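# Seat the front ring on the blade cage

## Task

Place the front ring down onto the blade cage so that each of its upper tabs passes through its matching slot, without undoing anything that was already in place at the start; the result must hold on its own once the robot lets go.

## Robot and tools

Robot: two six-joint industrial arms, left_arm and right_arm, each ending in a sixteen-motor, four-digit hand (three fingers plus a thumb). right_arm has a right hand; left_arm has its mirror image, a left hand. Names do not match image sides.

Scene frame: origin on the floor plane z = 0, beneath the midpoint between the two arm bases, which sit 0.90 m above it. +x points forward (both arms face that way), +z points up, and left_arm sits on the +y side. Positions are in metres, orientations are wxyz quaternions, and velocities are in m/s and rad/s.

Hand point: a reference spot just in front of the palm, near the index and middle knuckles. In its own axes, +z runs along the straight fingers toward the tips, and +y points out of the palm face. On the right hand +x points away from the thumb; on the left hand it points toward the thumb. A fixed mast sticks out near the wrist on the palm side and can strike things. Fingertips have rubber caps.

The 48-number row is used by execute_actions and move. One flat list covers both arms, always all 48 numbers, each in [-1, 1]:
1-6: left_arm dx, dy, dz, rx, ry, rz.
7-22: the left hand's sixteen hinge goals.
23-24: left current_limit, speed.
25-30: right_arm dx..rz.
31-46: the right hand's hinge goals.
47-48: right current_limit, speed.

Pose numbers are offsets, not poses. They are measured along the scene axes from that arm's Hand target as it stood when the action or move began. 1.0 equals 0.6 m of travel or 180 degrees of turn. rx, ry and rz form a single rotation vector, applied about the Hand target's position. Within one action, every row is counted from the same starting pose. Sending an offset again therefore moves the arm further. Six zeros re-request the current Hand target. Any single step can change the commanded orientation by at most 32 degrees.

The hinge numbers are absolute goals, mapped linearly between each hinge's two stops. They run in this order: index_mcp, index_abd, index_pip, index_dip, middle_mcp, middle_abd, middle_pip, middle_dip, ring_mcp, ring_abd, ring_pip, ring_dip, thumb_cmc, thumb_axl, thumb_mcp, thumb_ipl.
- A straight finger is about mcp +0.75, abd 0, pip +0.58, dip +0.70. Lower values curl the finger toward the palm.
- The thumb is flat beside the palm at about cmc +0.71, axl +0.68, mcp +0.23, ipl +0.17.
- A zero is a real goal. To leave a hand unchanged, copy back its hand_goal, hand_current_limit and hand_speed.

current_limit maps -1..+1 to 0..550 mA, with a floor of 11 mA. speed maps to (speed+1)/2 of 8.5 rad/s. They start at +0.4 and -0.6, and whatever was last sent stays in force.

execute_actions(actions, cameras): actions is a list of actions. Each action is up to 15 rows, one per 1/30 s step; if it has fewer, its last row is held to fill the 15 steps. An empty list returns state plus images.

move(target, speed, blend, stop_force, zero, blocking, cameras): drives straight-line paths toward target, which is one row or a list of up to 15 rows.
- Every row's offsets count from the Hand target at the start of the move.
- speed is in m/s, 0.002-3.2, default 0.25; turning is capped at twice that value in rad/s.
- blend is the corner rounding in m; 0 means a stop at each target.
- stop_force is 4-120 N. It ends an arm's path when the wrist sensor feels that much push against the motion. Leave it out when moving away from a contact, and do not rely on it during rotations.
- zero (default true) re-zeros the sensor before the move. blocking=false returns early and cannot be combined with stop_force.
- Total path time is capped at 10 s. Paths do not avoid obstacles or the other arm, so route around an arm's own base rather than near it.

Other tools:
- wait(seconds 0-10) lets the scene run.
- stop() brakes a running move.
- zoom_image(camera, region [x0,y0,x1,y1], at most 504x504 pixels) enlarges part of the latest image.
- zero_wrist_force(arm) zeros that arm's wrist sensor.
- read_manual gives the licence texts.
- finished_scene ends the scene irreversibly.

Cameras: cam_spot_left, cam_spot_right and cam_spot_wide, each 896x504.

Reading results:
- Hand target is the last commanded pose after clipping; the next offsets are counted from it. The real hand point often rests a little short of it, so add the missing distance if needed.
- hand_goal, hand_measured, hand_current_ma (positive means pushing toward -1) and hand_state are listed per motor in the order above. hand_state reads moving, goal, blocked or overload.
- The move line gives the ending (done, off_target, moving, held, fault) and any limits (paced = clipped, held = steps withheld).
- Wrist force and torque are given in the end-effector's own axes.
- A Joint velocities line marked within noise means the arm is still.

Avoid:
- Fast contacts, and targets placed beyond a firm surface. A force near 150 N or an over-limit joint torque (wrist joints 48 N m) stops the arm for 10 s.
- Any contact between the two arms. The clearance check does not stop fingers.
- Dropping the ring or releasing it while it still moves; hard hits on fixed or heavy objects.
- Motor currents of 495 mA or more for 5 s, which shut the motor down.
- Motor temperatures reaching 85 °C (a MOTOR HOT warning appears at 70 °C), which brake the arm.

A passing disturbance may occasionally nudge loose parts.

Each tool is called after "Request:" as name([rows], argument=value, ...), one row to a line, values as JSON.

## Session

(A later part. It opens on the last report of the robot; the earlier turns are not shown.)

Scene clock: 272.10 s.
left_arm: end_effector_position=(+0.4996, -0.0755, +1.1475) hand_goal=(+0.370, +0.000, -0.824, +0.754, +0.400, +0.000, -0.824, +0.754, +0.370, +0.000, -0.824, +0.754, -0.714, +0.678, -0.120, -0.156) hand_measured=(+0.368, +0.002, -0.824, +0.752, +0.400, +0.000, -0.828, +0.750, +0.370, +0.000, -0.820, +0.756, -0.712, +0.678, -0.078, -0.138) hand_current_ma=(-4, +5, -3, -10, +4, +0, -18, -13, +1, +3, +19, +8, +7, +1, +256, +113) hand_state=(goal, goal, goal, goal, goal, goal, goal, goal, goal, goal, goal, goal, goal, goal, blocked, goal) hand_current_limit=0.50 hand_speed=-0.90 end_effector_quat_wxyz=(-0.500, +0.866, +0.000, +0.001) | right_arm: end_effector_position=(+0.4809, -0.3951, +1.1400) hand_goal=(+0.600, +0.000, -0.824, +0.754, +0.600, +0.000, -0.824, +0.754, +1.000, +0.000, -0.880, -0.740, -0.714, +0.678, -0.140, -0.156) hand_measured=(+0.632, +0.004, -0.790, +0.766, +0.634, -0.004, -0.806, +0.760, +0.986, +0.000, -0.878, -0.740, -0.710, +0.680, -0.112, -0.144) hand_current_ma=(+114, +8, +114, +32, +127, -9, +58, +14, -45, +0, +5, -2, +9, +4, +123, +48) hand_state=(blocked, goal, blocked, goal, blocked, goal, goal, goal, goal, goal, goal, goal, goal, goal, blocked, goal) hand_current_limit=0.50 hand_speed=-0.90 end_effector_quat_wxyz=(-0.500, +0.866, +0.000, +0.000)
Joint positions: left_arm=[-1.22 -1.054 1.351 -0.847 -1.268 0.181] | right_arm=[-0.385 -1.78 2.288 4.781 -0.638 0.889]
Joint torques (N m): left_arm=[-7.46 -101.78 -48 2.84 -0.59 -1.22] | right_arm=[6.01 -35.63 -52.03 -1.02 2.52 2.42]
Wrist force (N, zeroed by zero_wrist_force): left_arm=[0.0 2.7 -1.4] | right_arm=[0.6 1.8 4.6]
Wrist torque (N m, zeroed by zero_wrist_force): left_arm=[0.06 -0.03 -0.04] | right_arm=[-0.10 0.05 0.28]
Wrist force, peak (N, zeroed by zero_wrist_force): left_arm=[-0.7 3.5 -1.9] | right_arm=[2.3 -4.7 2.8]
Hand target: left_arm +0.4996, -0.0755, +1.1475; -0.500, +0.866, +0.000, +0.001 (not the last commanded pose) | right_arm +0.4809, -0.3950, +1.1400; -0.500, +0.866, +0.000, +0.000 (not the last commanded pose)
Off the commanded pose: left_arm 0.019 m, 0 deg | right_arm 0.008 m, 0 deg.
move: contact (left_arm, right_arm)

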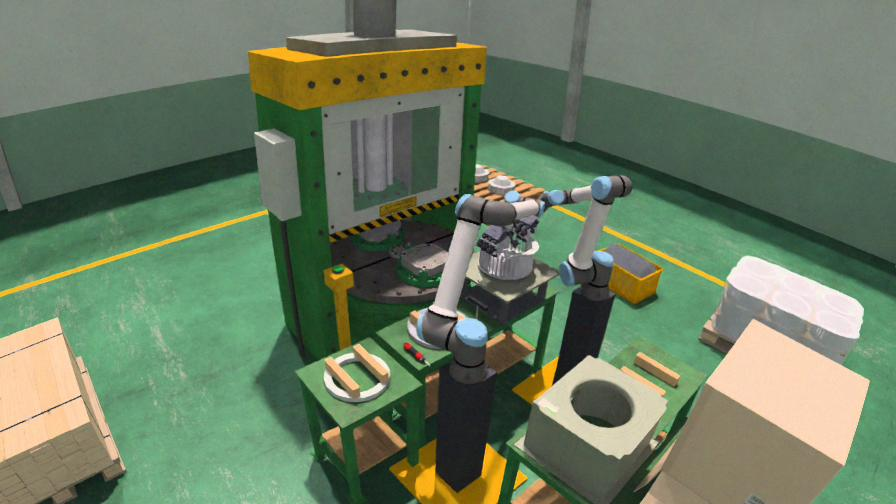

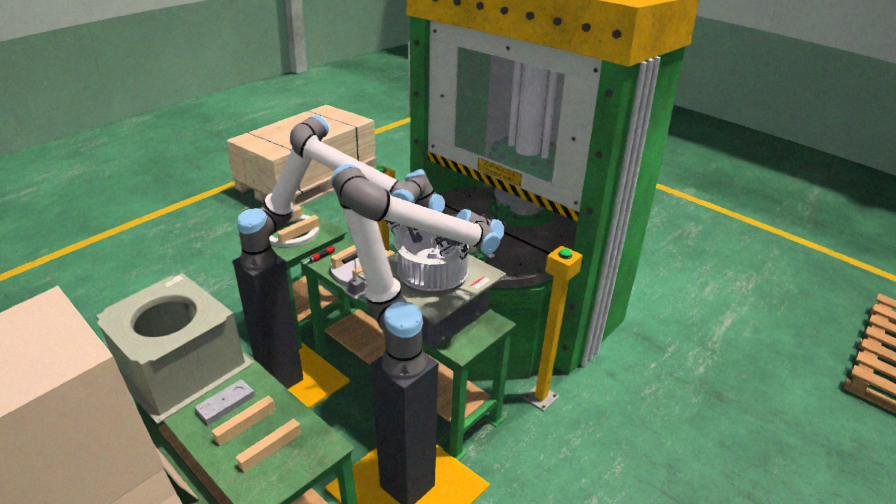

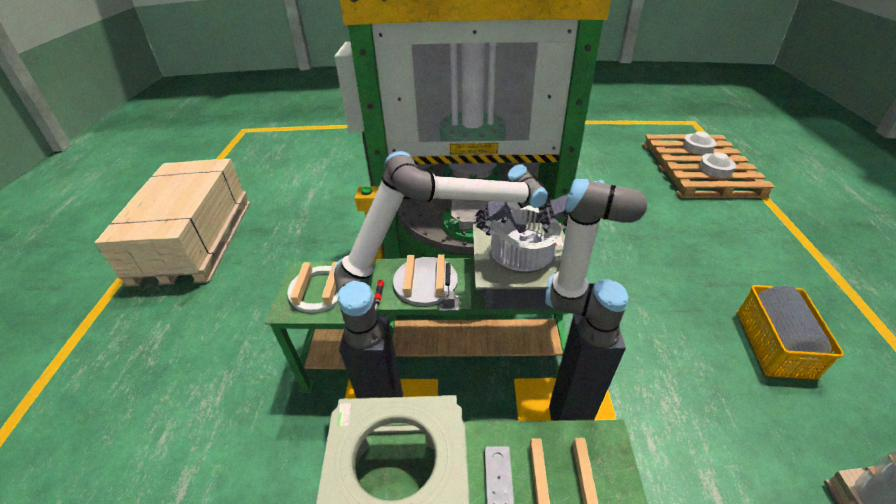

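Request:
move([
  [0,0,0.006,0,0,0, 0.45,0,-0.824,0.754,0.47,0,-0.824,0.754,0.45,0,-0.824,0.754,-0.714,0.678,-0.12,-0.156,0.5,-0.93, 0,0,0.006,0,0,0, 0.60,0,-0.824,0.754,0.60,0,-0.824,0.754,1.0,0,-0.88,-0.74,-0.714,0.678,-0.14,-0.156,0.5,-0.93],
], speed=0.02, cameras=["all"])

Request:
zoom_image(camera="cam_spot_wide", region=[484, 186, 568, 270])

Request:
zoom_image(camera="cam_spot_left", region=[470, 205, 550, 285])

Scene clock: 276.77 s.
left_arm: end_effector_position=(+0.4996, -0.0755, +1.1510) hand_goal=(+0.450, +0.000, -0.824, +0.754, +0.470, +0.000, -0.824, +0.754, +0.450, +0.000, -0.824, +0.754, -0.714, +0.678, -0.120, -0.156) hand_measured=(+0.420, +0.002, -0.832, +0.750, +0.452, +0.000, -0.830, +0.750, +0.440, +0.000, -0.820, +0.756, -0.712, +0.678, -0.078, -0.138) hand_current_ma=(-145, +5, -37, -16, -78, +0, -25, -17, -45, +3, +19, +8, +7, +1, +256, +113) hand_state=(blocked, goal, goal, goal, goal, goal, goal, goal, goal, goal, goal, goal, goal, goal, blocked, goal) hand_current_limit=0.50 hand_speed=-0.93 end_effector_quat_wxyz=(-0.500, +0.866, +0.000, +0.001) | right_arm: end_effector_position=(+0.4809, -0.3950, +1.1434) hand_goal=(+0.600, +0.000, -0.824, +0.754, +0.600, +0.000, -0.824, +0.754, +1.000, +0.000, -0.880, -0.740, -0.714, +0.678, -0.140, -0.156) hand_measured=(+0.632, +0.004, -0.790, +0.766, +0.634, -0.004, -0.802, +0.762, +0.986, +0.000, -0.878, -0.740, -0.710, +0.680, -0.112, -0.144) hand_current_ma=(+114, +9, +115, +34, +122, -10, +71, +22, -45, +0, +5, -2, +9, +4, +123, +48) hand_state=(blocked, goal, blocked, goal, blocked, goal, blocked, goal, goal, goal, goal, goal, goal, goal, blocked, goal) hand_current_limit=0.50 hand_speed=-0.93 end_effector_quat_wxyz=(-0.500, +0.866, +0.000, +0.000)
Joint positions: left_arm=[-1.22 -1.056 1.347 -0.842 -1.268 0.181] | right_arm=[-0.385 -1.784 2.284 4.789 -0.638 0.889]
Joint torques (N m): left_arm=[4.27 -101.61 -47.01 2.79 0.88 0.54] | right_arm=[9.5 -34.51 -52.16 -1.65 3.03 2.66]
Wrist force (N, zeroed by zero_wrist_force): left_arm=[-0.8 2.3 -1.9] | right_arm=[0.1 1.5 4.9]
Wrist torque (N m, zeroed by zero_wrist_force): left_arm=[-0.01 0.03 -0.07] | right_arm=[-0.06 0.06 0.30]
Wrist force, peak (N, zeroed by zero_wrist_force): left_arm=[-0.5 2.8 -2.8] | right_arm=[0.5 2.3 5.0]
Hand target: left_arm +0.4996, -0.0755, +1.1511; -0.500, +0.866, +0.000, +0.001 | right_arm +0.4809, -0.3950, +1.1436; -0.500, +0.866, +0.000, +0.000
Off the commanded pose: left_arm 0.000 m, 0 deg | right_arm 0.000 m, 0 deg.
move: done

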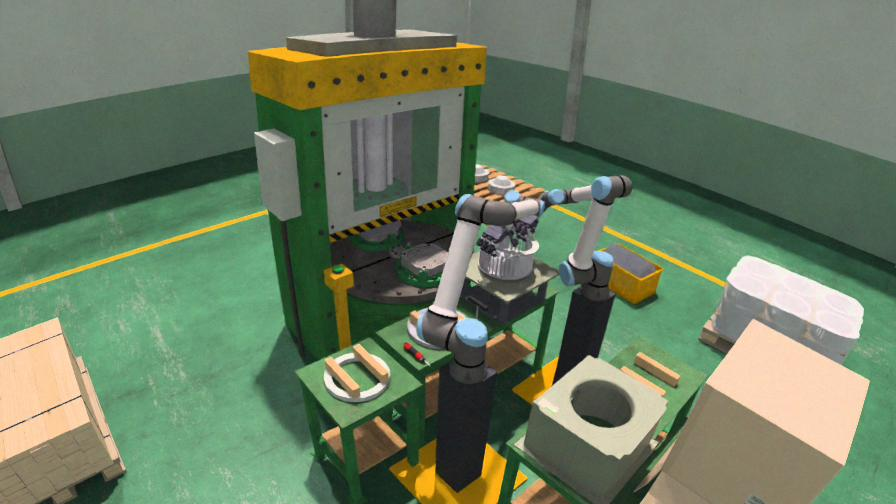

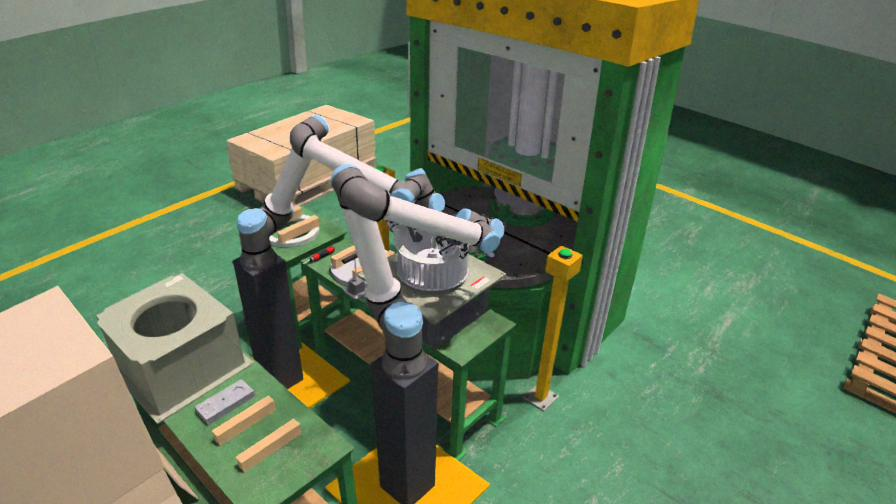

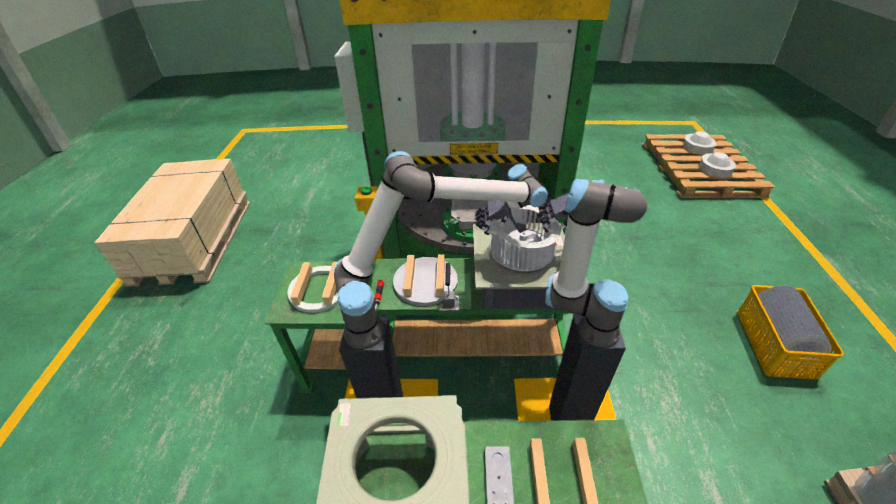

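Scaled by 6.000.

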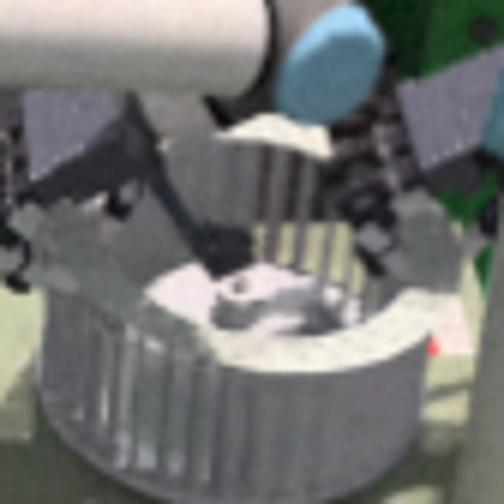

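Scaled by 6.300.

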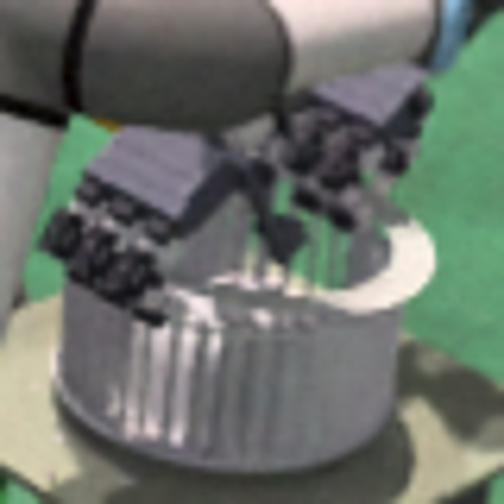

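Request:
move([
  [0,0,0.0133,0,0,0, 0.45,0,-0.824,0.754,0.47,0,-0.824,0.754,0.45,0,-0.824,0.754,-0.714,0.678,-0.12,-0.156,0.5,-0.93, 0,0,0.0133,0,0,0, 0.60,0,-0.824,0.754,0.60,0,-0.824,0.754,1.0,0,-0.88,-0.74,-0.714,0.678,-0.14,-0.156,0.5,-0.93],
], speed=0.02)

Request:
execute_actions([
  [[0,0,0,0,0,0, 0.50,0,-0.824,0.754,0.51,0,-0.824,0.754,0.50,0,-0.824,0.754,-0.714,0.678,-0.12,-0.156,0.5,-0.93, 0,0,0,0,0,0, 0.60,0,-0.824,0.754,0.60,0,-0.824,0.754,1.0,0,-0.88,-0.74,-0.714,0.678,-0.14,-0.156,0.5,-0.93]],
])

Scene clock: 278.10 s.
left_arm: end_effector_position=(+0.4996, -0.0755, +1.1589) hand_goal=(+0.450, +0.000, -0.824, +0.754, +0.470, +0.000, -0.824, +0.754, +0.450, +0.000, -0.824, +0.754, -0.714, +0.678, -0.120, -0.156) hand_measured=(+0.440, +0.002, -0.824, +0.752, +0.460, +0.000, -0.824, +0.752, +0.440, +0.000, -0.820, +0.756, -0.712, +0.678, -0.078, -0.138) hand_current_ma=(-48, +5, -3, -10, -48, +0, -3, -9, -45, +3, +19, +8, +7, +1, +256, +113) hand_state=(goal, goal, goal, goal, goal, goal, goal, goal, goal, goal, goal, goal, goal, goal, blocked, goal) hand_current_limit=0.50 hand_speed=-0.93 end_effector_quat_wxyz=(-0.500, +0.866, +0.000, +0.001) | right_arm: end_effector_position=(+0.4809, -0.3950, +1.1514) hand_goal=(+0.600, +0.000, -0.824, +0.754, +0.600, +0.000, -0.824, +0.754, +1.000, +0.000, -0.880, -0.740, -0.714, +0.678, -0.140, -0.156) hand_measured=(+0.632, +0.004, -0.790, +0.766, +0.634, -0.004, -0.802, +0.762, +0.986, +0.000, -0.878, -0.740, -0.710, +0.680, -0.112, -0.144) hand_current_ma=(+114, +11, +117, +36, +122, -10, +71, +22, -45, +0, +5, -2, +9, +4, +123, +48) hand_state=(blocked, goal, blocked, goal, blocked, goal, blocked, goal, goal, goal, goal, goal, goal, goal, blocked, goal) hand_current_limit=0.50 hand_speed=-0.93 end_effector_quat_wxyz=(-0.500, +0.866, +0.000, +0.000)
Joint positions: left_arm=[-1.22 -1.06 1.339 -0.829 -1.268 0.181] | right_arm=[-0.385 -1.792 2.274 4.807 -0.638 0.889]
Joint torques (N m): left_arm=[7.48 -101.67 -47.83 2.75 1.38 0.06] | right_arm=[7.28 -34.39 -53.11 -0.8 3.09 1.48]
Wrist force (N, zeroed by zero_wrist_force): left_arm=[-1.0 2.9 -1.2] | right_arm=[0.0 0.4 4.2]
Wrist torque (N m, zeroed by zero_wrist_force): left_arm=[0.03 0.04 -0.10] | right_arm=[-0.05 0.02 0.31]
Wrist force, peak (N, zeroed by zero_wrist_force): left_arm=[-0.7 3.2 -1.2] | right_arm=[0.1 1.4 5.1]
Hand target: left_arm +0.4996, -0.0755, +1.1591; -0.500, +0.866, +0.000, +0.001 | right_arm +0.4809, -0.3950, +1.1515; -0.500, +0.866, +0.000, +0.000
Off the commanded pose: left_arm 0.000 m, 0 deg | right_arm 0.000 m, 0 deg.
move: done

Scene clock: 278.80 s.
left_arm: end_effector_position=(+0.4996, -0.0755, +1.1591) hand_goal=(+0.500, +0.000, -0.824, +0.754, +0.510, +0.000, -0.824, +0.754, +0.500, +0.000, -0.824, +0.754, -0.714, +0.678, -0.120, -0.156) hand_measured=(+0.488, +0.002, -0.824, +0.752, +0.498, +0.000, -0.824, +0.752, +0.490, +0.000, -0.820, +0.756, -0.712, +0.678, -0.078, -0.138) hand_current_ma=(-52, +5, -3, -10, -51, +0, -3, -9, -49, +3, +19, +8, +7, +1, +256, +113) hand_state=(goal, goal, goal, goal, goal, goal, goal, goal, goal, goal, goal, goal, goal, goal, blocked, goal) hand_current_limit=0.50 hand_speed=-0.93 end_effector_quat_wxyz=(-0.500, +0.866, +0.000, +0.001) | right_arm: end_effector_position=(+0.4809, -0.3950, +1.1515) hand_goal=(+0.600, +0.000, -0.824, +0.754, +0.600, +0.000, -0.824, +0.754, +1.000, +0.000, -0.880, -0.740, -0.714, +0.678, -0.140, -0.156) hand_measured=(+0.632, +0.004, -0.790, +0.766, +0.634, -0.004, -0.802, +0.762, +0.986, +0.000, -0.878, -0.740, -0.710, +0.680, -0.112, -0.144) hand_current_ma=(+114, +11, +117, +36, +122, -10, +71, +22, -45, +0, +5, -2, +9, +4, +123, +48) hand_state=(blocked, goal, blocked, goal, blocked, goal, blocked, goal, goal, goal, goal, goal, goal, goal, blocked, goal) hand_current_limit=0.50 hand_speed=-0.93 end_effector_quat_wxyz=(-0.500, +0.866, +0.000, +0.000)
Joint positions: left_arm=[-1.22 -1.06 1.338 -0.829 -1.268 0.181] | right_arm=[-0.385 -1.792 2.274 4.807 -0.638 0.889]
Joint torques (N m): left_arm=[11.35 -99.88 -47.35 3.33 0.73 0.36] | right_arm=[-0.97 -34.21 -51.4 -1.01 2.32 -2.31]
Wrist force (N, zeroed by zero_wrist_force): left_arm=[-0.9 2.8 -1.1] | right_arm=[0.1 0.3 3.9]
Wrist torque (N m, zeroed by zero_wrist_force): left_arm=[0.01 0.02 -0.08] | right_arm=[-0.03 0.03 0.30]
Wrist force, peak (N, zeroed by zero_wrist_force): left_arm=[-0.8 3.1 -1.3] | right_arm=[-0.1 0.4 4.2]
Hand target: left_arm +0.4996, -0.0755, +1.1591; -0.500, +0.866, +0.000, +0.001 | right_arm +0.4809, -0.3950, +1.1515; -0.500, +0.866, +0.000, +0.000
Off the commanded pose: left_arm 0.000 m, 0 deg | right_arm 0.000 m, 0 deg.
Step readings (end_effector_position of left_arm | right_arm):
0: (+0.4996, -0.0755, +1.1589) | (+0.4809, -0.3950, +1.1514)
1: (+0.4996, -0.0755, +1.1590) | (+0.4809, -0.3950, +1.1514)
2: (+0.4996, -0.0755, +1.1590) | (+0.4809, -0.3950, +1.1514)
4: (+0.4996, -0.0755, +1.1590) | (+0.4809, -0.3950, +1.1515)
8: (+0.4996, -0.0755, +1.1591) | (+0.4809, -0.3950, +1.1515)
15: (+0.4996, -0.0755, +1.1591) | (+0.4809, -0.3950, +1.1515)

Request:
execute_actions([
  [[0,0,0,0,0,0, 0.60,0,-0.824,0.754,0.60,0,-0.824,0.754,0.60,0,-0.824,0.754,-0.714,0.678,-0.12,-0.156,0.5,-0.9, 0,0,0,0,0,0, 0.60,0,-0.824,0.754,0.60,0,-0.824,0.754,1.0,0,-0.88,-0.74,-0.714,0.678,-0.14,-0.156,0.5,-0.93]],
], cameras=["all"])

Request:
zoom_image(camera="cam_spot_wide", region=[484, 186, 568, 270])

Request:
zoom_image(camera="cam_spot_left", region=[470, 205, 550, 285])

Request:
zoom_image(camera="cam_spot_right", region=[385, 200, 475, 290])

Scene clock: 279.97 s.
left_arm: end_effector_position=(+0.4996, -0.0755, +1.1591) hand_goal=(+0.600, +0.000, -0.824, +0.754, +0.600, +0.000, -0.824, +0.754, +0.600, +0.000, -0.824, +0.754, -0.714, +0.678, -0.120, -0.156) hand_measured=(+0.586, +0.002, -0.824, +0.752, +0.588, +0.000, -0.824, +0.752, +0.588, +0.000, -0.820, +0.756, -0.712, +0.678, -0.078, -0.138) hand_current_ma=(-61, +5, -3, -10, -58, +0, -3, -9, -57, +3, +19, +8, +7, +1, +256, +113) hand_state=(goal, goal, goal, goal, goal, goal, goal, goal, goal, goal, goal, goal, goal, goal, blocked, goal) hand_current_limit=0.50 hand_speed=-0.90 end_effector_quat_wxyz=(-0.500, +0.866, +0.000, +0.001) | right_arm: end_effector_position=(+0.4809, -0.3950, +1.1515) hand_goal=(+0.600, +0.000, -0.824, +0.754, +0.600, +0.000, -0.824, +0.754, +1.000, +0.000, -0.880, -0.740, -0.714, +0.678, -0.140, -0.156) hand_measured=(+0.632, +0.004, -0.790, +0.766, +0.634, -0.004, -0.802, +0.762, +0.986, +0.000, -0.878, -0.740, -0.710, +0.680, -0.112, -0.144) hand_current_ma=(+114, +11, +117, +36, +122, -10, +71, +22, -45, +0, +5, -2, +9, +4, +123, +48) hand_state=(blocked, goal, blocked, goal, blocked, goal, blocked, goal, goal, goal, goal, goal, goal, goal, blocked, goal) hand_current_limit=0.50 hand_speed=-0.93 end_effector_quat_wxyz=(-0.500, +0.866, +0.000, +0.000)
Joint positions: left_arm=[-1.22 -1.06 1.338 -0.829 -1.268 0.181] | right_arm=[-0.385 -1.792 2.274 4.807 -0.638 0.889]
Joint torques (N m): left_arm=[10 -104.08 -48.69 3.12 0.57 -0.77] | right_arm=[-10.26 -35.05 -51.43 -1.21 1.54 -2.5]
Wrist force (N, zeroed by zero_wrist_force): left_arm=[-0.9 2.9 -1.4] | right_arm=[0.3 0.3 4.3]
Wrist torque (N m, zeroed by zero_wrist_force): left_arm=[0.03 0.01 -0.08] | right_arm=[-0.07 0.00 0.31]
Wrist force, peak (N, zeroed by zero_wrist_force): left_arm=[-0.8 3.6 -1.3] | right_arm=[-0.1 0.4 4.3]
Hand target: left_arm +0.4996, -0.0755, +1.1591; -0.500, +0.866, +0.000, +0.001 | right_arm +0.4809, -0.3950, +1.1515; -0.500, +0.866, +0.000, +0.000
Off the commanded pose: left_arm 0.000 m, 0 deg | right_arm 0.000 m, 0 deg.
Step readings (end_effector_position of left_arm | right_arm):
0: (+0.4996, -0.0755, +1.1591) | (+0.4809, -0.3950, +1.1515)
1: (+0.4996, -0.0755, +1.1591) | (+0.4809, -0.3950, +1.1515)
2: (+0.4996, -0.0755, +1.1591) | (+0.4809, -0.3950, +1.1515)
4: (+0.4996, -0.0755, +1.1591) | (+0.4809, -0.3950, +1.1515)
8: (+0.4996, -0.0755, +1.1591) | (+0.4809, -0.3950, +1.1515)
15: (+0.4996, -0.0755, +1.1591) | (+0.4809, -0.3950, +1.1515)

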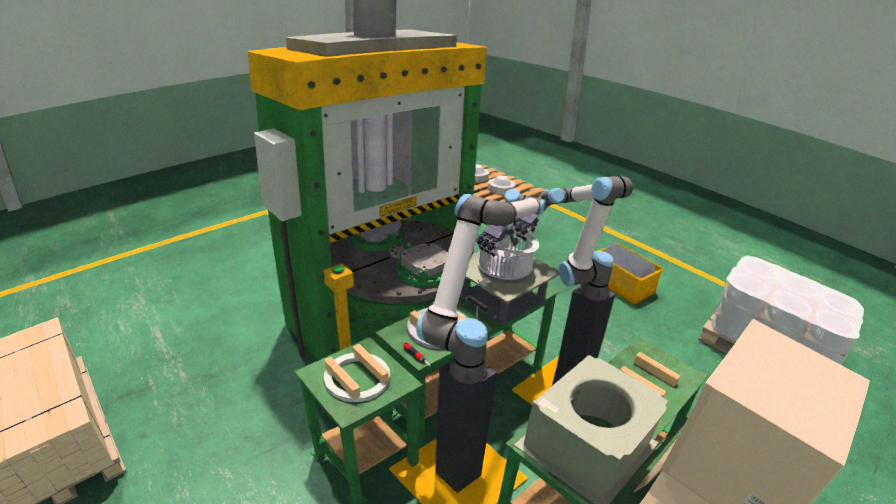

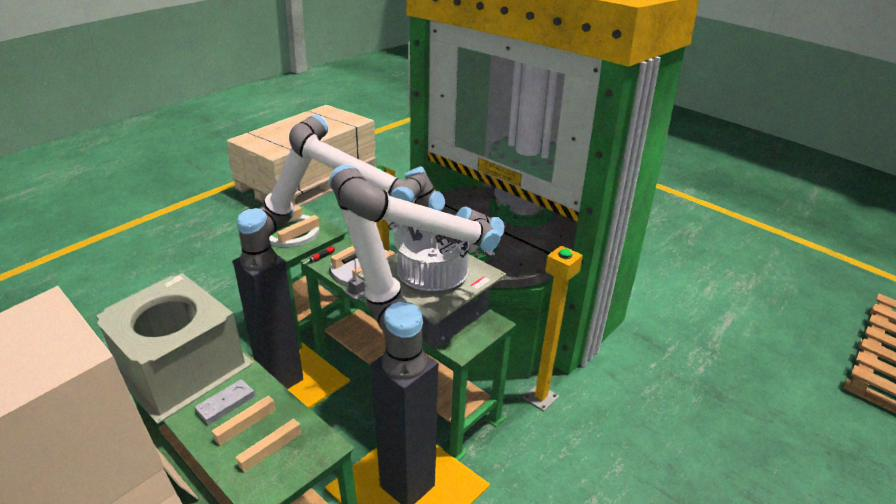

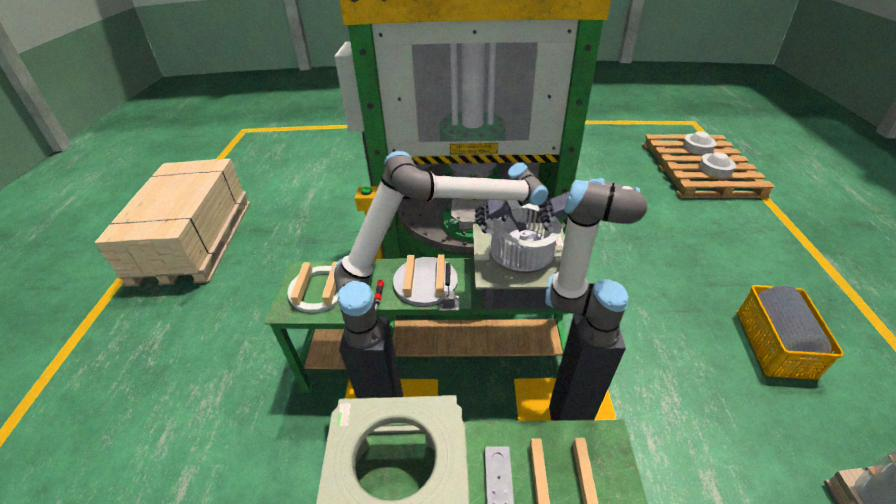

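Scaled by 6.000.

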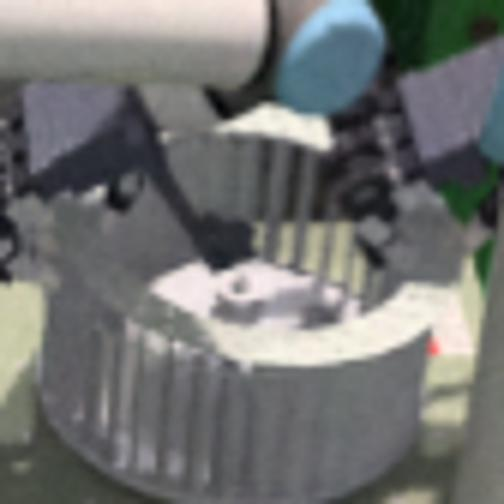

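Scaled by 6.300.

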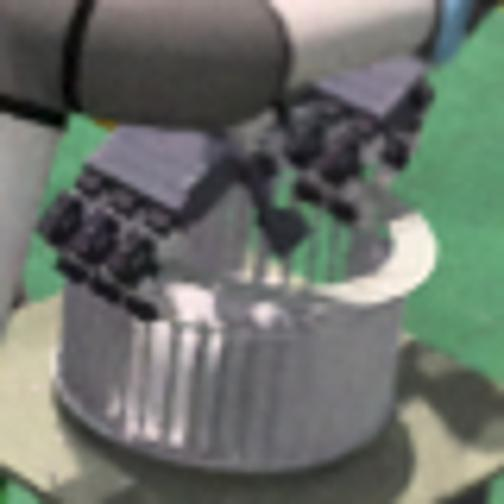

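Scaled by 5.600.

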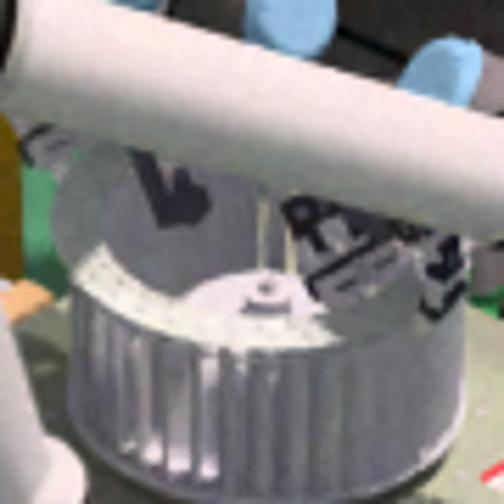

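Request:
execute_actions(actions=[], cameras=["all"])

Request:
zoom_image(camera="cam_spot_left", region=[450, 185, 570, 305])

Request:
zoom_image(camera="cam_spot_right", region=[375, 190, 495, 310])

Request:
zoom_image(camera="cam_spot_wide", region=[474, 176, 574, 276])

Scene clock: 281.10 s.
left_arm: end_effector_position=(+0.4996, -0.0755, +1.1591) hand_goal=(+0.600, +0.000, -0.824, +0.754, +0.600, +0.000, -0.824, +0.754, +0.600, +0.000, -0.824, +0.754, -0.714, +0.678, -0.120, -0.156) hand_measured=(+0.586, +0.002, -0.824, +0.752, +0.588, +0.000, -0.824, +0.752, +0.588, +0.000, -0.820, +0.756, -0.712, +0.678, -0.078, -0.138) hand_current_ma=(-61, +5, -3, -10, -58, +0, -3, -9, -57, +3, +19, +8, +7, +1, +256, +113) hand_state=(goal, goal, goal, goal, goal, goal, goal, goal, goal, goal, goal, goal, goal, goal, blocked, goal) hand_current_limit=0.50 hand_speed=-0.90 end_effector_quat_wxyz=(-0.500, +0.866, +0.000, +0.001) | right_arm: end_effector_position=(+0.4809, -0.3950, +1.1515) hand_goal=(+0.600, +0.000, -0.824, +0.754, +0.600, +0.000, -0.824, +0.754, +1.000, +0.000, -0.880, -0.740, -0.714, +0.678, -0.140, -0.156) hand_measured=(+0.632, +0.004, -0.790, +0.766, +0.634, -0.004, -0.802, +0.762, +0.986, +0.000, -0.878, -0.740, -0.710, +0.680, -0.112, -0.144) hand_current_ma=(+114, +11, +117, +36, +122, -10, +71, +22, -45, +0, +5, -2, +9, +4, +123, +48) hand_state=(blocked, goal, blocked, goal, blocked, goal, blocked, goal, goal, goal, goal, goal, goal, goal, blocked, goal) hand_current_limit=0.50 hand_speed=-0.93 end_effector_quat_wxyz=(-0.500, +0.866, +0.000, +0.000)
Joint positions: left_arm=[-1.22 -1.06 1.338 -0.829 -1.268 0.181] | right_arm=[-0.385 -1.792 2.274 4.807 -0.638 0.889]
Joint velocities: within noise
Joint torques (N m): left_arm=[8.79 -99.41 -48.85 2.5 0.2 -1.17] | right_arm=[-11.81 -34.97 -52.68 -1.13 1.16 -2.45]
Motor temperatures (°C): left_arm=[30 33 37 39 41 45] | right_arm=[34 33 32 42 40 40]
Wrist force (N, zeroed by zero_wrist_force): left_arm=[-0.9 2.7 -1.1] | right_arm=[0.2 0.2 4.0]
Wrist torque (N m, zeroed by zero_wrist_force): left_arm=[-0.02 0.02 -0.07] | right_arm=[-0.05 0.02 0.30]
Wrist force, peak (N, zeroed by zero_wrist_force): left_arm=[-1.0 3.0 -1.4] | right_arm=[0.2 0.6 4.2]
Hand target: left_arm +0.4996, -0.0755, +1.1591; -0.500, +0.866, +0.000, +0.001 | right_arm +0.4809, -0.3950, +1.1515; -0.500, +0.866, +0.000, +0.000
Off the commanded pose: left_arm 0.000 m, 0 deg | right_arm 0.000 m, 0 deg.

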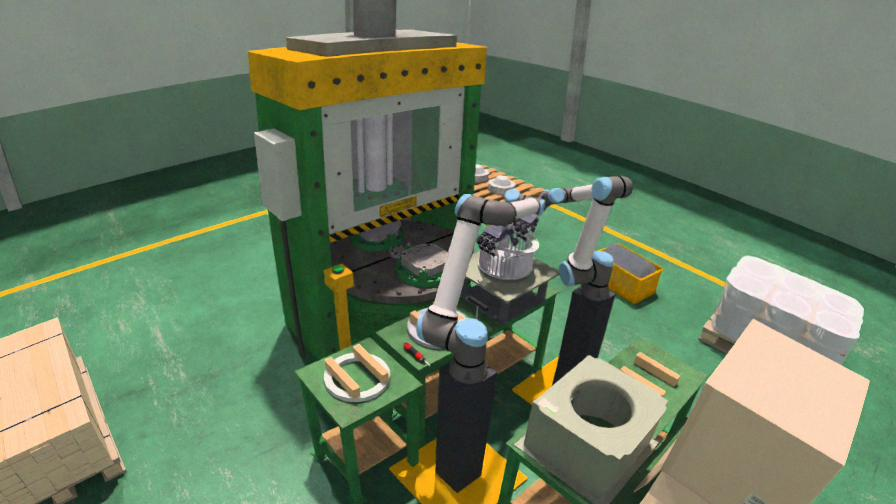

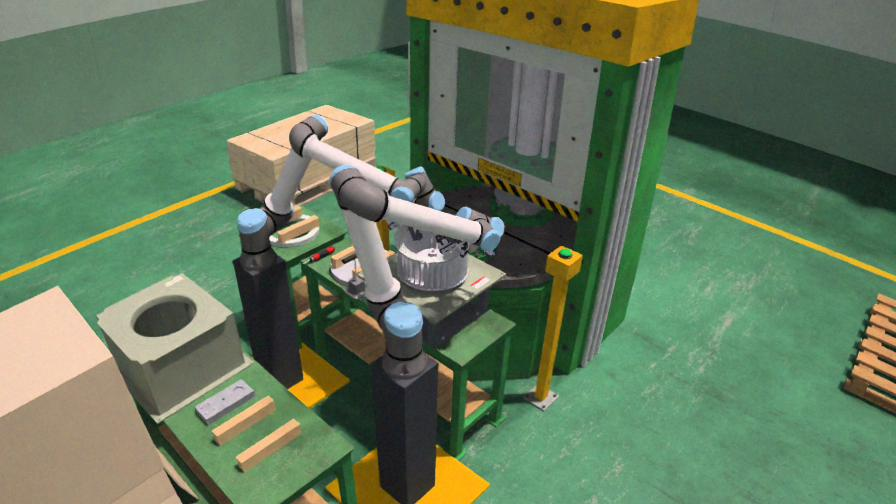

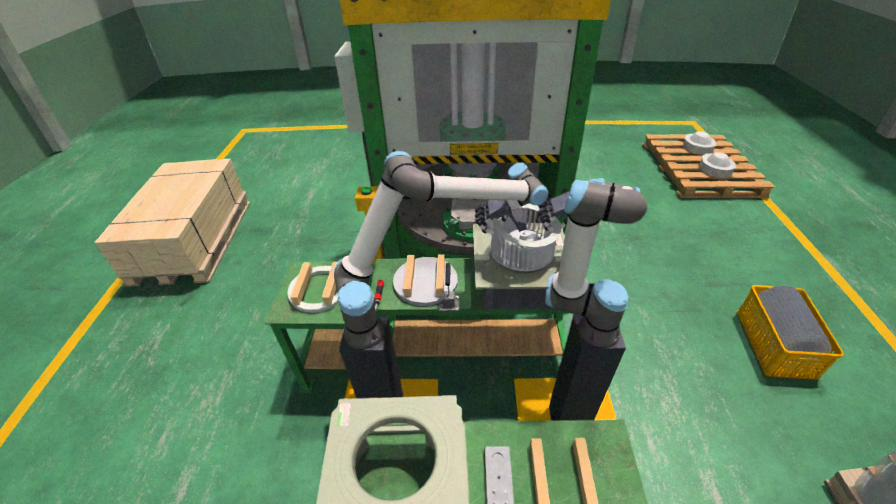

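Scaled by 4.200.

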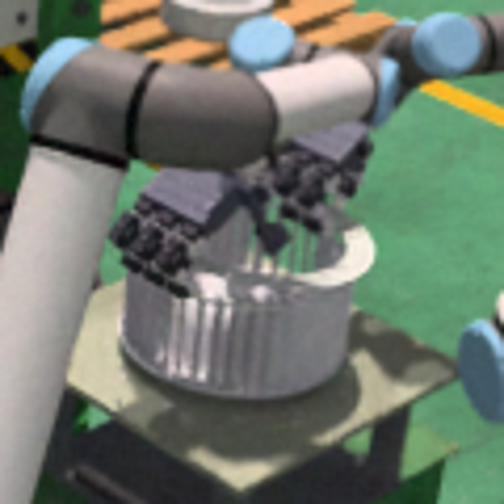

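Scaled by 4.200.

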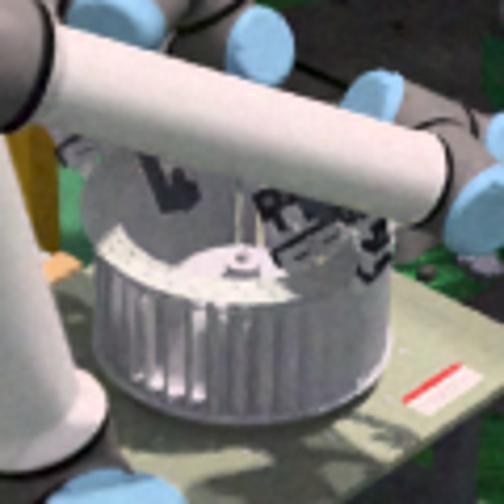

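Scaled by 5.040.

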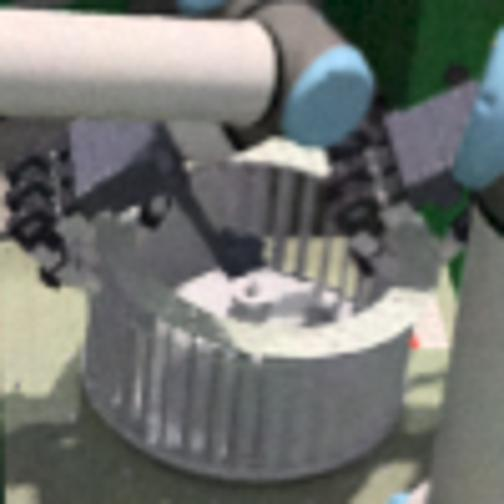

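Request:
zoom_image(camera="cam_spot_left", region=[475, 225, 545, 285])

Request:
zoom_image(camera="cam_spot_right", region=[390, 225, 480, 295])

Request:
zoom_image(camera="cam_spot_wide", region=[484, 196, 568, 272])

Scaled by 7.200.

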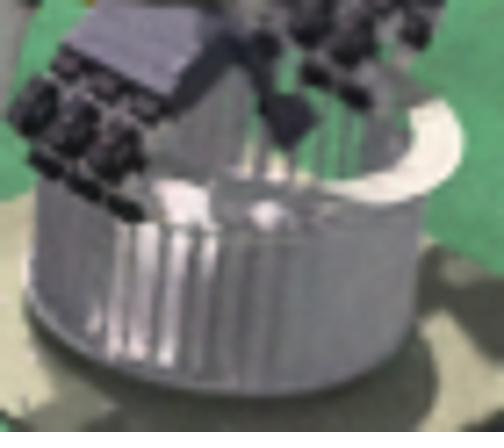

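Scaled by 5.600.

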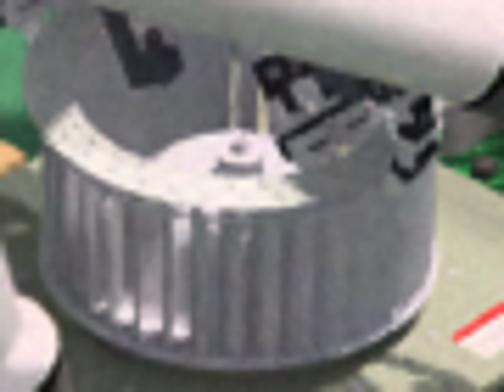

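Scaled by 6.000.

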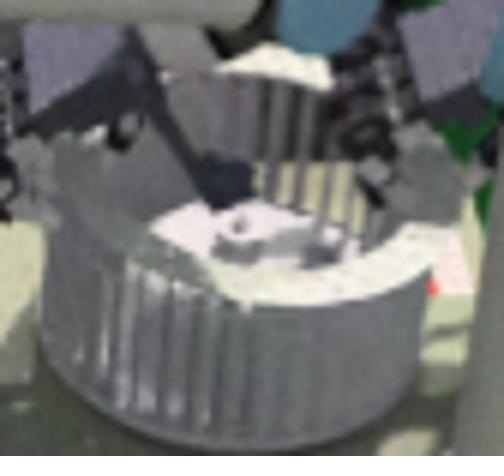

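Request:
execute_actions([
  [[0,0,0,0,0,0,0.6,0,-0.824,0.754,0.6,0,-0.824,0.754,0.6,0,-0.824,0.754,-0.714,0.678,-0.09,-0.156,0.5,-0.95,0,0,0,0,0,0,0.6,0,-0.824,0.754,0.6,0,-0.824,0.754,1.0,0,-0.88,-0.74,-0.714,0.678,-0.14,-0.156,0.5,-0.93]],
])

Request:
execute_actions([
  [[0,0,0,0,0,0,0.6,0,-0.824,0.754,0.6,0,-0.824,0.754,0.6,0,-0.824,0.754,-0.714,0.678,-0.07,-0.156,0.5,-0.95,0,0,0,0,0,0,0.6,0,-0.824,0.754,0.6,0,-0.824,0.754,1.0,0,-0.88,-0.74,-0.714,0.678,-0.14,-0.156,0.5,-0.93]],
])

Request:
wait(seconds=0.3, cameras=["cam_spot_wide"])

Request:
zoom_image(camera="cam_spot_wide", region=[484, 196, 568, 272])

Scene clock: 286.80 s.
left_arm: end_effector_position=(+0.4996, -0.0755, +1.1591) hand_goal=(+0.600, +0.000, -0.824, +0.754, +0.600, +0.000, -0.824, +0.754, +0.600, +0.000, -0.824, +0.754, -0.714, +0.678, -0.090, -0.156) hand_measured=(+0.586, +0.002, -0.824, +0.752, +0.588, +0.000, -0.824, +0.752, +0.588, +0.000, -0.820, +0.756, -0.712, +0.678, -0.072, -0.138) hand_current_ma=(-61, +5, -3, -10, -58, +0, -3, -9, -57, +3, +19, +8, +7, +1, +106, +113) hand_state=(goal, goal, goal, goal, goal, goal, goal, goal, goal, goal, goal, goal, goal, goal, goal, goal) hand_current_limit=0.50 hand_speed=-0.95 end_effector_quat_wxyz=(-0.500, +0.866, +0.000, +0.001) | right_arm: end_effector_position=(+0.4809, -0.3950, +1.1515) hand_goal=(+0.600, +0.000, -0.824, +0.754, +0.600, +0.000, -0.824, +0.754, +1.000, +0.000, -0.880, -0.740, -0.714, +0.678, -0.140, -0.156) hand_measured=(+0.632, +0.004, -0.790, +0.766, +0.634, -0.004, -0.802, +0.762, +0.986, +0.000, -0.878, -0.740, -0.710, +0.680, -0.112, -0.144) hand_current_ma=(+114, +11, +117, +36, +122, -10, +71, +22, -45, +0, +5, -2, +9, +4, +123, +48) hand_state=(blocked, goal, blocked, goal, blocked, goal, blocked, goal, goal, goal, goal, goal, goal, goal, blocked, goal) hand_current_limit=0.50 hand_speed=-0.93 end_effector_quat_wxyz=(-0.500, +0.866, +0.000, +0.000)
Joint positions: left_arm=[-1.22 -1.06 1.338 -0.829 -1.268 0.181] | right_arm=[-0.385 -1.792 2.274 4.807 -0.638 0.889]
Joint torques (N m): left_arm=[9.67 -100.41 -48.68 0.8 -0.69 -2.17] | right_arm=[-12.04 -35.54 -51.58 -1.37 -0.17 -2.29]
Wrist force (N, zeroed by zero_wrist_force): left_arm=[-0.8 2.1 0.4] | right_arm=[0.1 0.6 3.2]
Wrist torque (N m, zeroed by zero_wrist_force): left_arm=[-0.02 0.02 -0.08] | right_arm=[-0.11 0.02 0.29]
Wrist force, peak (N, zeroed by zero_wrist_force): left_arm=[-1.0 3.4 -1.3] | right_arm=[0.2 0.4 4.4]
Hand target: left_arm +0.4996, -0.0755, +1.1591; -0.500, +0.866, +0.000, +0.001 | right_arm +0.4809, -0.3950, +1.1515; -0.500, +0.866, +0.000, +0.000
Off the commanded pose: left_arm 0.000 m, 0 deg | right_arm 0.000 m, 0 deg.
Step readings (end_effector_position of left_arm | right_arm):
0: (+0.4996, -0.0755, +1.1591) | (+0.4809, -0.3950, +1.1515)
1: (+0.4996, -0.0755, +1.1591) | (+0.4809, -0.3950, +1.1515)
2: (+0.4996, -0.0755, +1.1591) | (+0.4809, -0.3950, +1.1515)
4: (+0.4996, -0.0755, +1.1591) | (+0.4809, -0.3950, +1.1515)
8: (+0.4996, -0.0755, +1.1591) | (+0.4809, -0.3950, +1.1515)
15: (+0.4996, -0.0755, +1.1591) | (+0.4809, -0.3950, +1.1515)

Scene clock: 287.50 s.
left_arm: end_effector_position=(+0.4996, -0.0755, +1.1591) hand_goal=(+0.600, +0.000, -0.824, +0.754, +0.600, +0.000, -0.824, +0.754, +0.600, +0.000, -0.824, +0.754, -0.714, +0.678, -0.070, -0.156) hand_measured=(+0.586, +0.002, -0.824, +0.752, +0.588, +0.000, -0.824, +0.752, +0.588, +0.000, -0.820, +0.756, -0.712, +0.678, -0.048, -0.138) hand_current_ma=(-61, +5, -3, -10, -58, +0, -3, -9, -57, +3, +19, +8, +7, +1, +124, +113) hand_state=(goal, goal, goal, goal, goal, goal, goal, goal, goal, goal, goal, goal, goal, goal, blocked, goal) hand_current_limit=0.50 hand_speed=-0.95 end_effector_quat_wxyz=(-0.500, +0.866, +0.000, +0.001) | right_arm: end_effector_position=(+0.4809, -0.3950, +1.1515) hand_goal=(+0.600, +0.000, -0.824, +0.754, +0.600, +0.000, -0.824, +0.754, +1.000, +0.000, -0.880, -0.740, -0.714, +0.678, -0.140, -0.156) hand_measured=(+0.632, +0.004, -0.790, +0.766, +0.632, -0.004, -0.802, +0.762, +0.986, +0.000, -0.878, -0.740, -0.710, +0.680, -0.114, -0.146) hand_current_ma=(+114, +11, +117, +36, +121, -10, +71, +22, -45, +0, +5, -2, +9, +4, +112, +43) hand_state=(blocked, goal, blocked, goal, blocked, goal, blocked, goal, goal, goal, goal, goal, goal, goal, blocked, goal) hand_current_limit=0.50 hand_speed=-0.93 end_effector_quat_wxyz=(-0.500, +0.866, +0.000, +0.000)
Joint positions: left_arm=[-1.22 -1.06 1.338 -0.829 -1.268 0.181] | right_arm=[-0.385 -1.792 2.274 4.807 -0.638 0.889]
Joint torques (N m): left_arm=[10.05 -98.29 -47.44 0.81 -0.92 -1.92] | right_arm=[-10.81 -33.62 -50.28 -1 -0.23 -2.23]
Wrist force (N, zeroed by zero_wrist_force): left_arm=[-0.7 2.0 -0.1] | right_arm=[-0.4 1.0 3.5]
Wrist torque (N m, zeroed by zero_wrist_force): left_arm=[-0.04 0.00 -0.07] | right_arm=[-0.04 0.08 0.27]
Wrist force, peak (N, zeroed by zero_wrist_force): left_arm=[-1.0 2.3 0.2] | right_arm=[-0.2 0.9 3.7]
Hand target: left_arm +0.4996, -0.0755, +1.1591; -0.500, +0.866, +0.000, +0.001 | right_arm +0.4809, -0.3950, +1.1515; -0.500, +0.866, +0.000, +0.000
Off the commanded pose: left_arm 0.000 m, 0 deg | right_arm 0.000 m, 0 deg.
Step readings (end_effector_position of left_arm | right_arm):
0: (+0.4996, -0.0755, +1.1591) | (+0.4809, -0.3950, +1.1515)
1: (+0.4996, -0.0755, +1.1591) | (+0.4809, -0.3950, +1.1515)
2: (+0.4996, -0.0755, +1.1591) | (+0.4809, -0.3950, +1.1515)
4: (+0.4996, -0.0755, +1.1591) | (+0.4809, -0.3950, +1.1515)
8: (+0.4996, -0.0755, +1.1591) | (+0.4809, -0.3950, +1.1515)
15: (+0.4996, -0.0755, +1.1591) | (+0.4809, -0.3950, +1.1515)

Scene clock: 287.80 s.
left_arm: end_effector_position=(+0.4996, -0.0755, +1.1591) hand_goal=(+0.600, +0.000, -0.824, +0.754, +0.600, +0.000, -0.824, +0.754, +0.600, +0.000, -0.824, +0.754, -0.714, +0.678, -0.070, -0.156) hand_measured=(+0.586, +0.002, -0.824, +0.752, +0.588, +0.000, -0.824, +0.752, +0.588, +0.000, -0.820, +0.756, -0.712, +0.678, -0.048, -0.138) hand_current_ma=(-61, +5, -3, -10, -58, +0, -3, -9, -57, +3, +19, +8, +7, +1, +124, +113) hand_state=(goal, goal, goal, goal, goal, goal, goal, goal, goal, goal, goal, goal, goal, goal, blocked, goal) hand_current_limit=0.50 hand_speed=-0.95 end_effector_quat_wxyz=(-0.500, +0.866, +0.000, +0.001) | right_arm: end_effector_position=(+0.4809, -0.3950, +1.1515) hand_goal=(+0.600, +0.000, -0.824, +0.754, +0.600, +0.000, -0.824, +0.754, +1.000, +0.000, -0.880, -0.740, -0.714, +0.678, -0.140, -0.156) hand_measured=(+0.632, +0.004, -0.790, +0.766, +0.632, -0.004, -0.802, +0.762, +0.986, +0.000, -0.878, -0.740, -0.710, +0.680, -0.114, -0.146) hand_current_ma=(+114, +11, +117, +36, +121, -10, +71, +22, -45, +0, +5, -2, +9, +4, +112, +43) hand_state=(blocked, goal, blocked, goal, blocked, goal, blocked, goal, goal, goal, goal, goal, goal, goal, blocked, goal) hand_current_limit=0.50 hand_speed=-0.93 end_effector_quat_wxyz=(-0.500, +0.866, +0.000, +0.000)
Joint positions: left_arm=[-1.22 -1.06 1.338 -0.829 -1.268 0.181] | right_arm=[-0.385 -1.792 2.274 4.807 -0.638 0.889]
Joint torques (N m): left_arm=[8.59 -101.62 -47.68 0.8 -1.18 -1.89] | right_arm=[-12.63 -33.75 -52.01 -1.3 -0.15 -2.42]
Wrist force (N, zeroed by zero_wrist_force): left_arm=[-0.6 2.0 0.0] | right_arm=[0.2 0.9 3.5]
Wrist torque (N m, zeroed by zero_wrist_force): left_arm=[-0.05 -0.01 -0.07] | right_arm=[-0.05 0.00 0.32]
Wrist force, peak (N, zeroed by zero_wrist_force): left_arm=[-0.8 2.3 -0.2] | right_arm=[0.1 0.8 3.7]
Hand target: left_arm +0.4996, -0.0755, +1.1591; -0.500, +0.866, +0.000, +0.001 | right_arm +0.4809, -0.3950, +1.1515; -0.500, +0.866, +0.000, +0.000
Off the commanded pose: left_arm 0.000 m, 0 deg | right_arm 0.000 m, 0 deg.
wait: 0.30 s; at rest by 0.17 s
Images, in order (width x height): cam_spot_wide 896x504.

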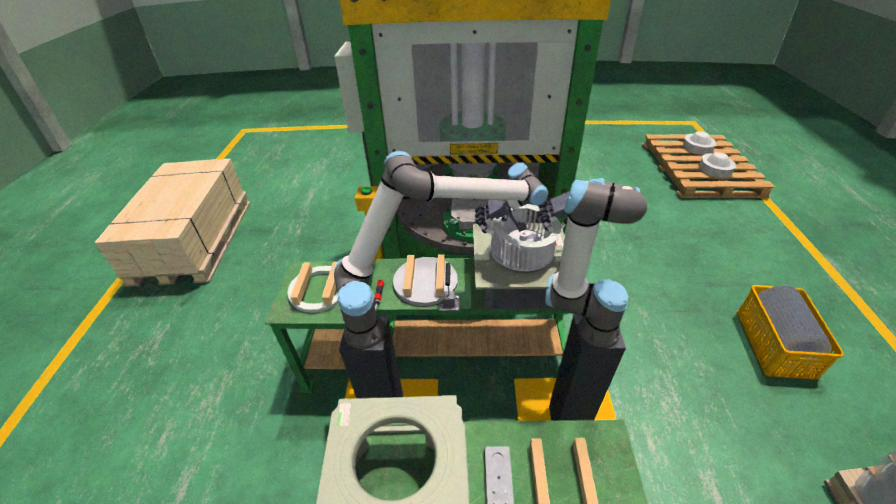

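Scaled by 6.000.

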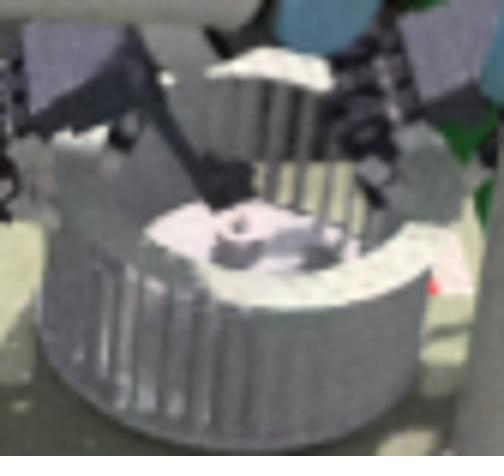

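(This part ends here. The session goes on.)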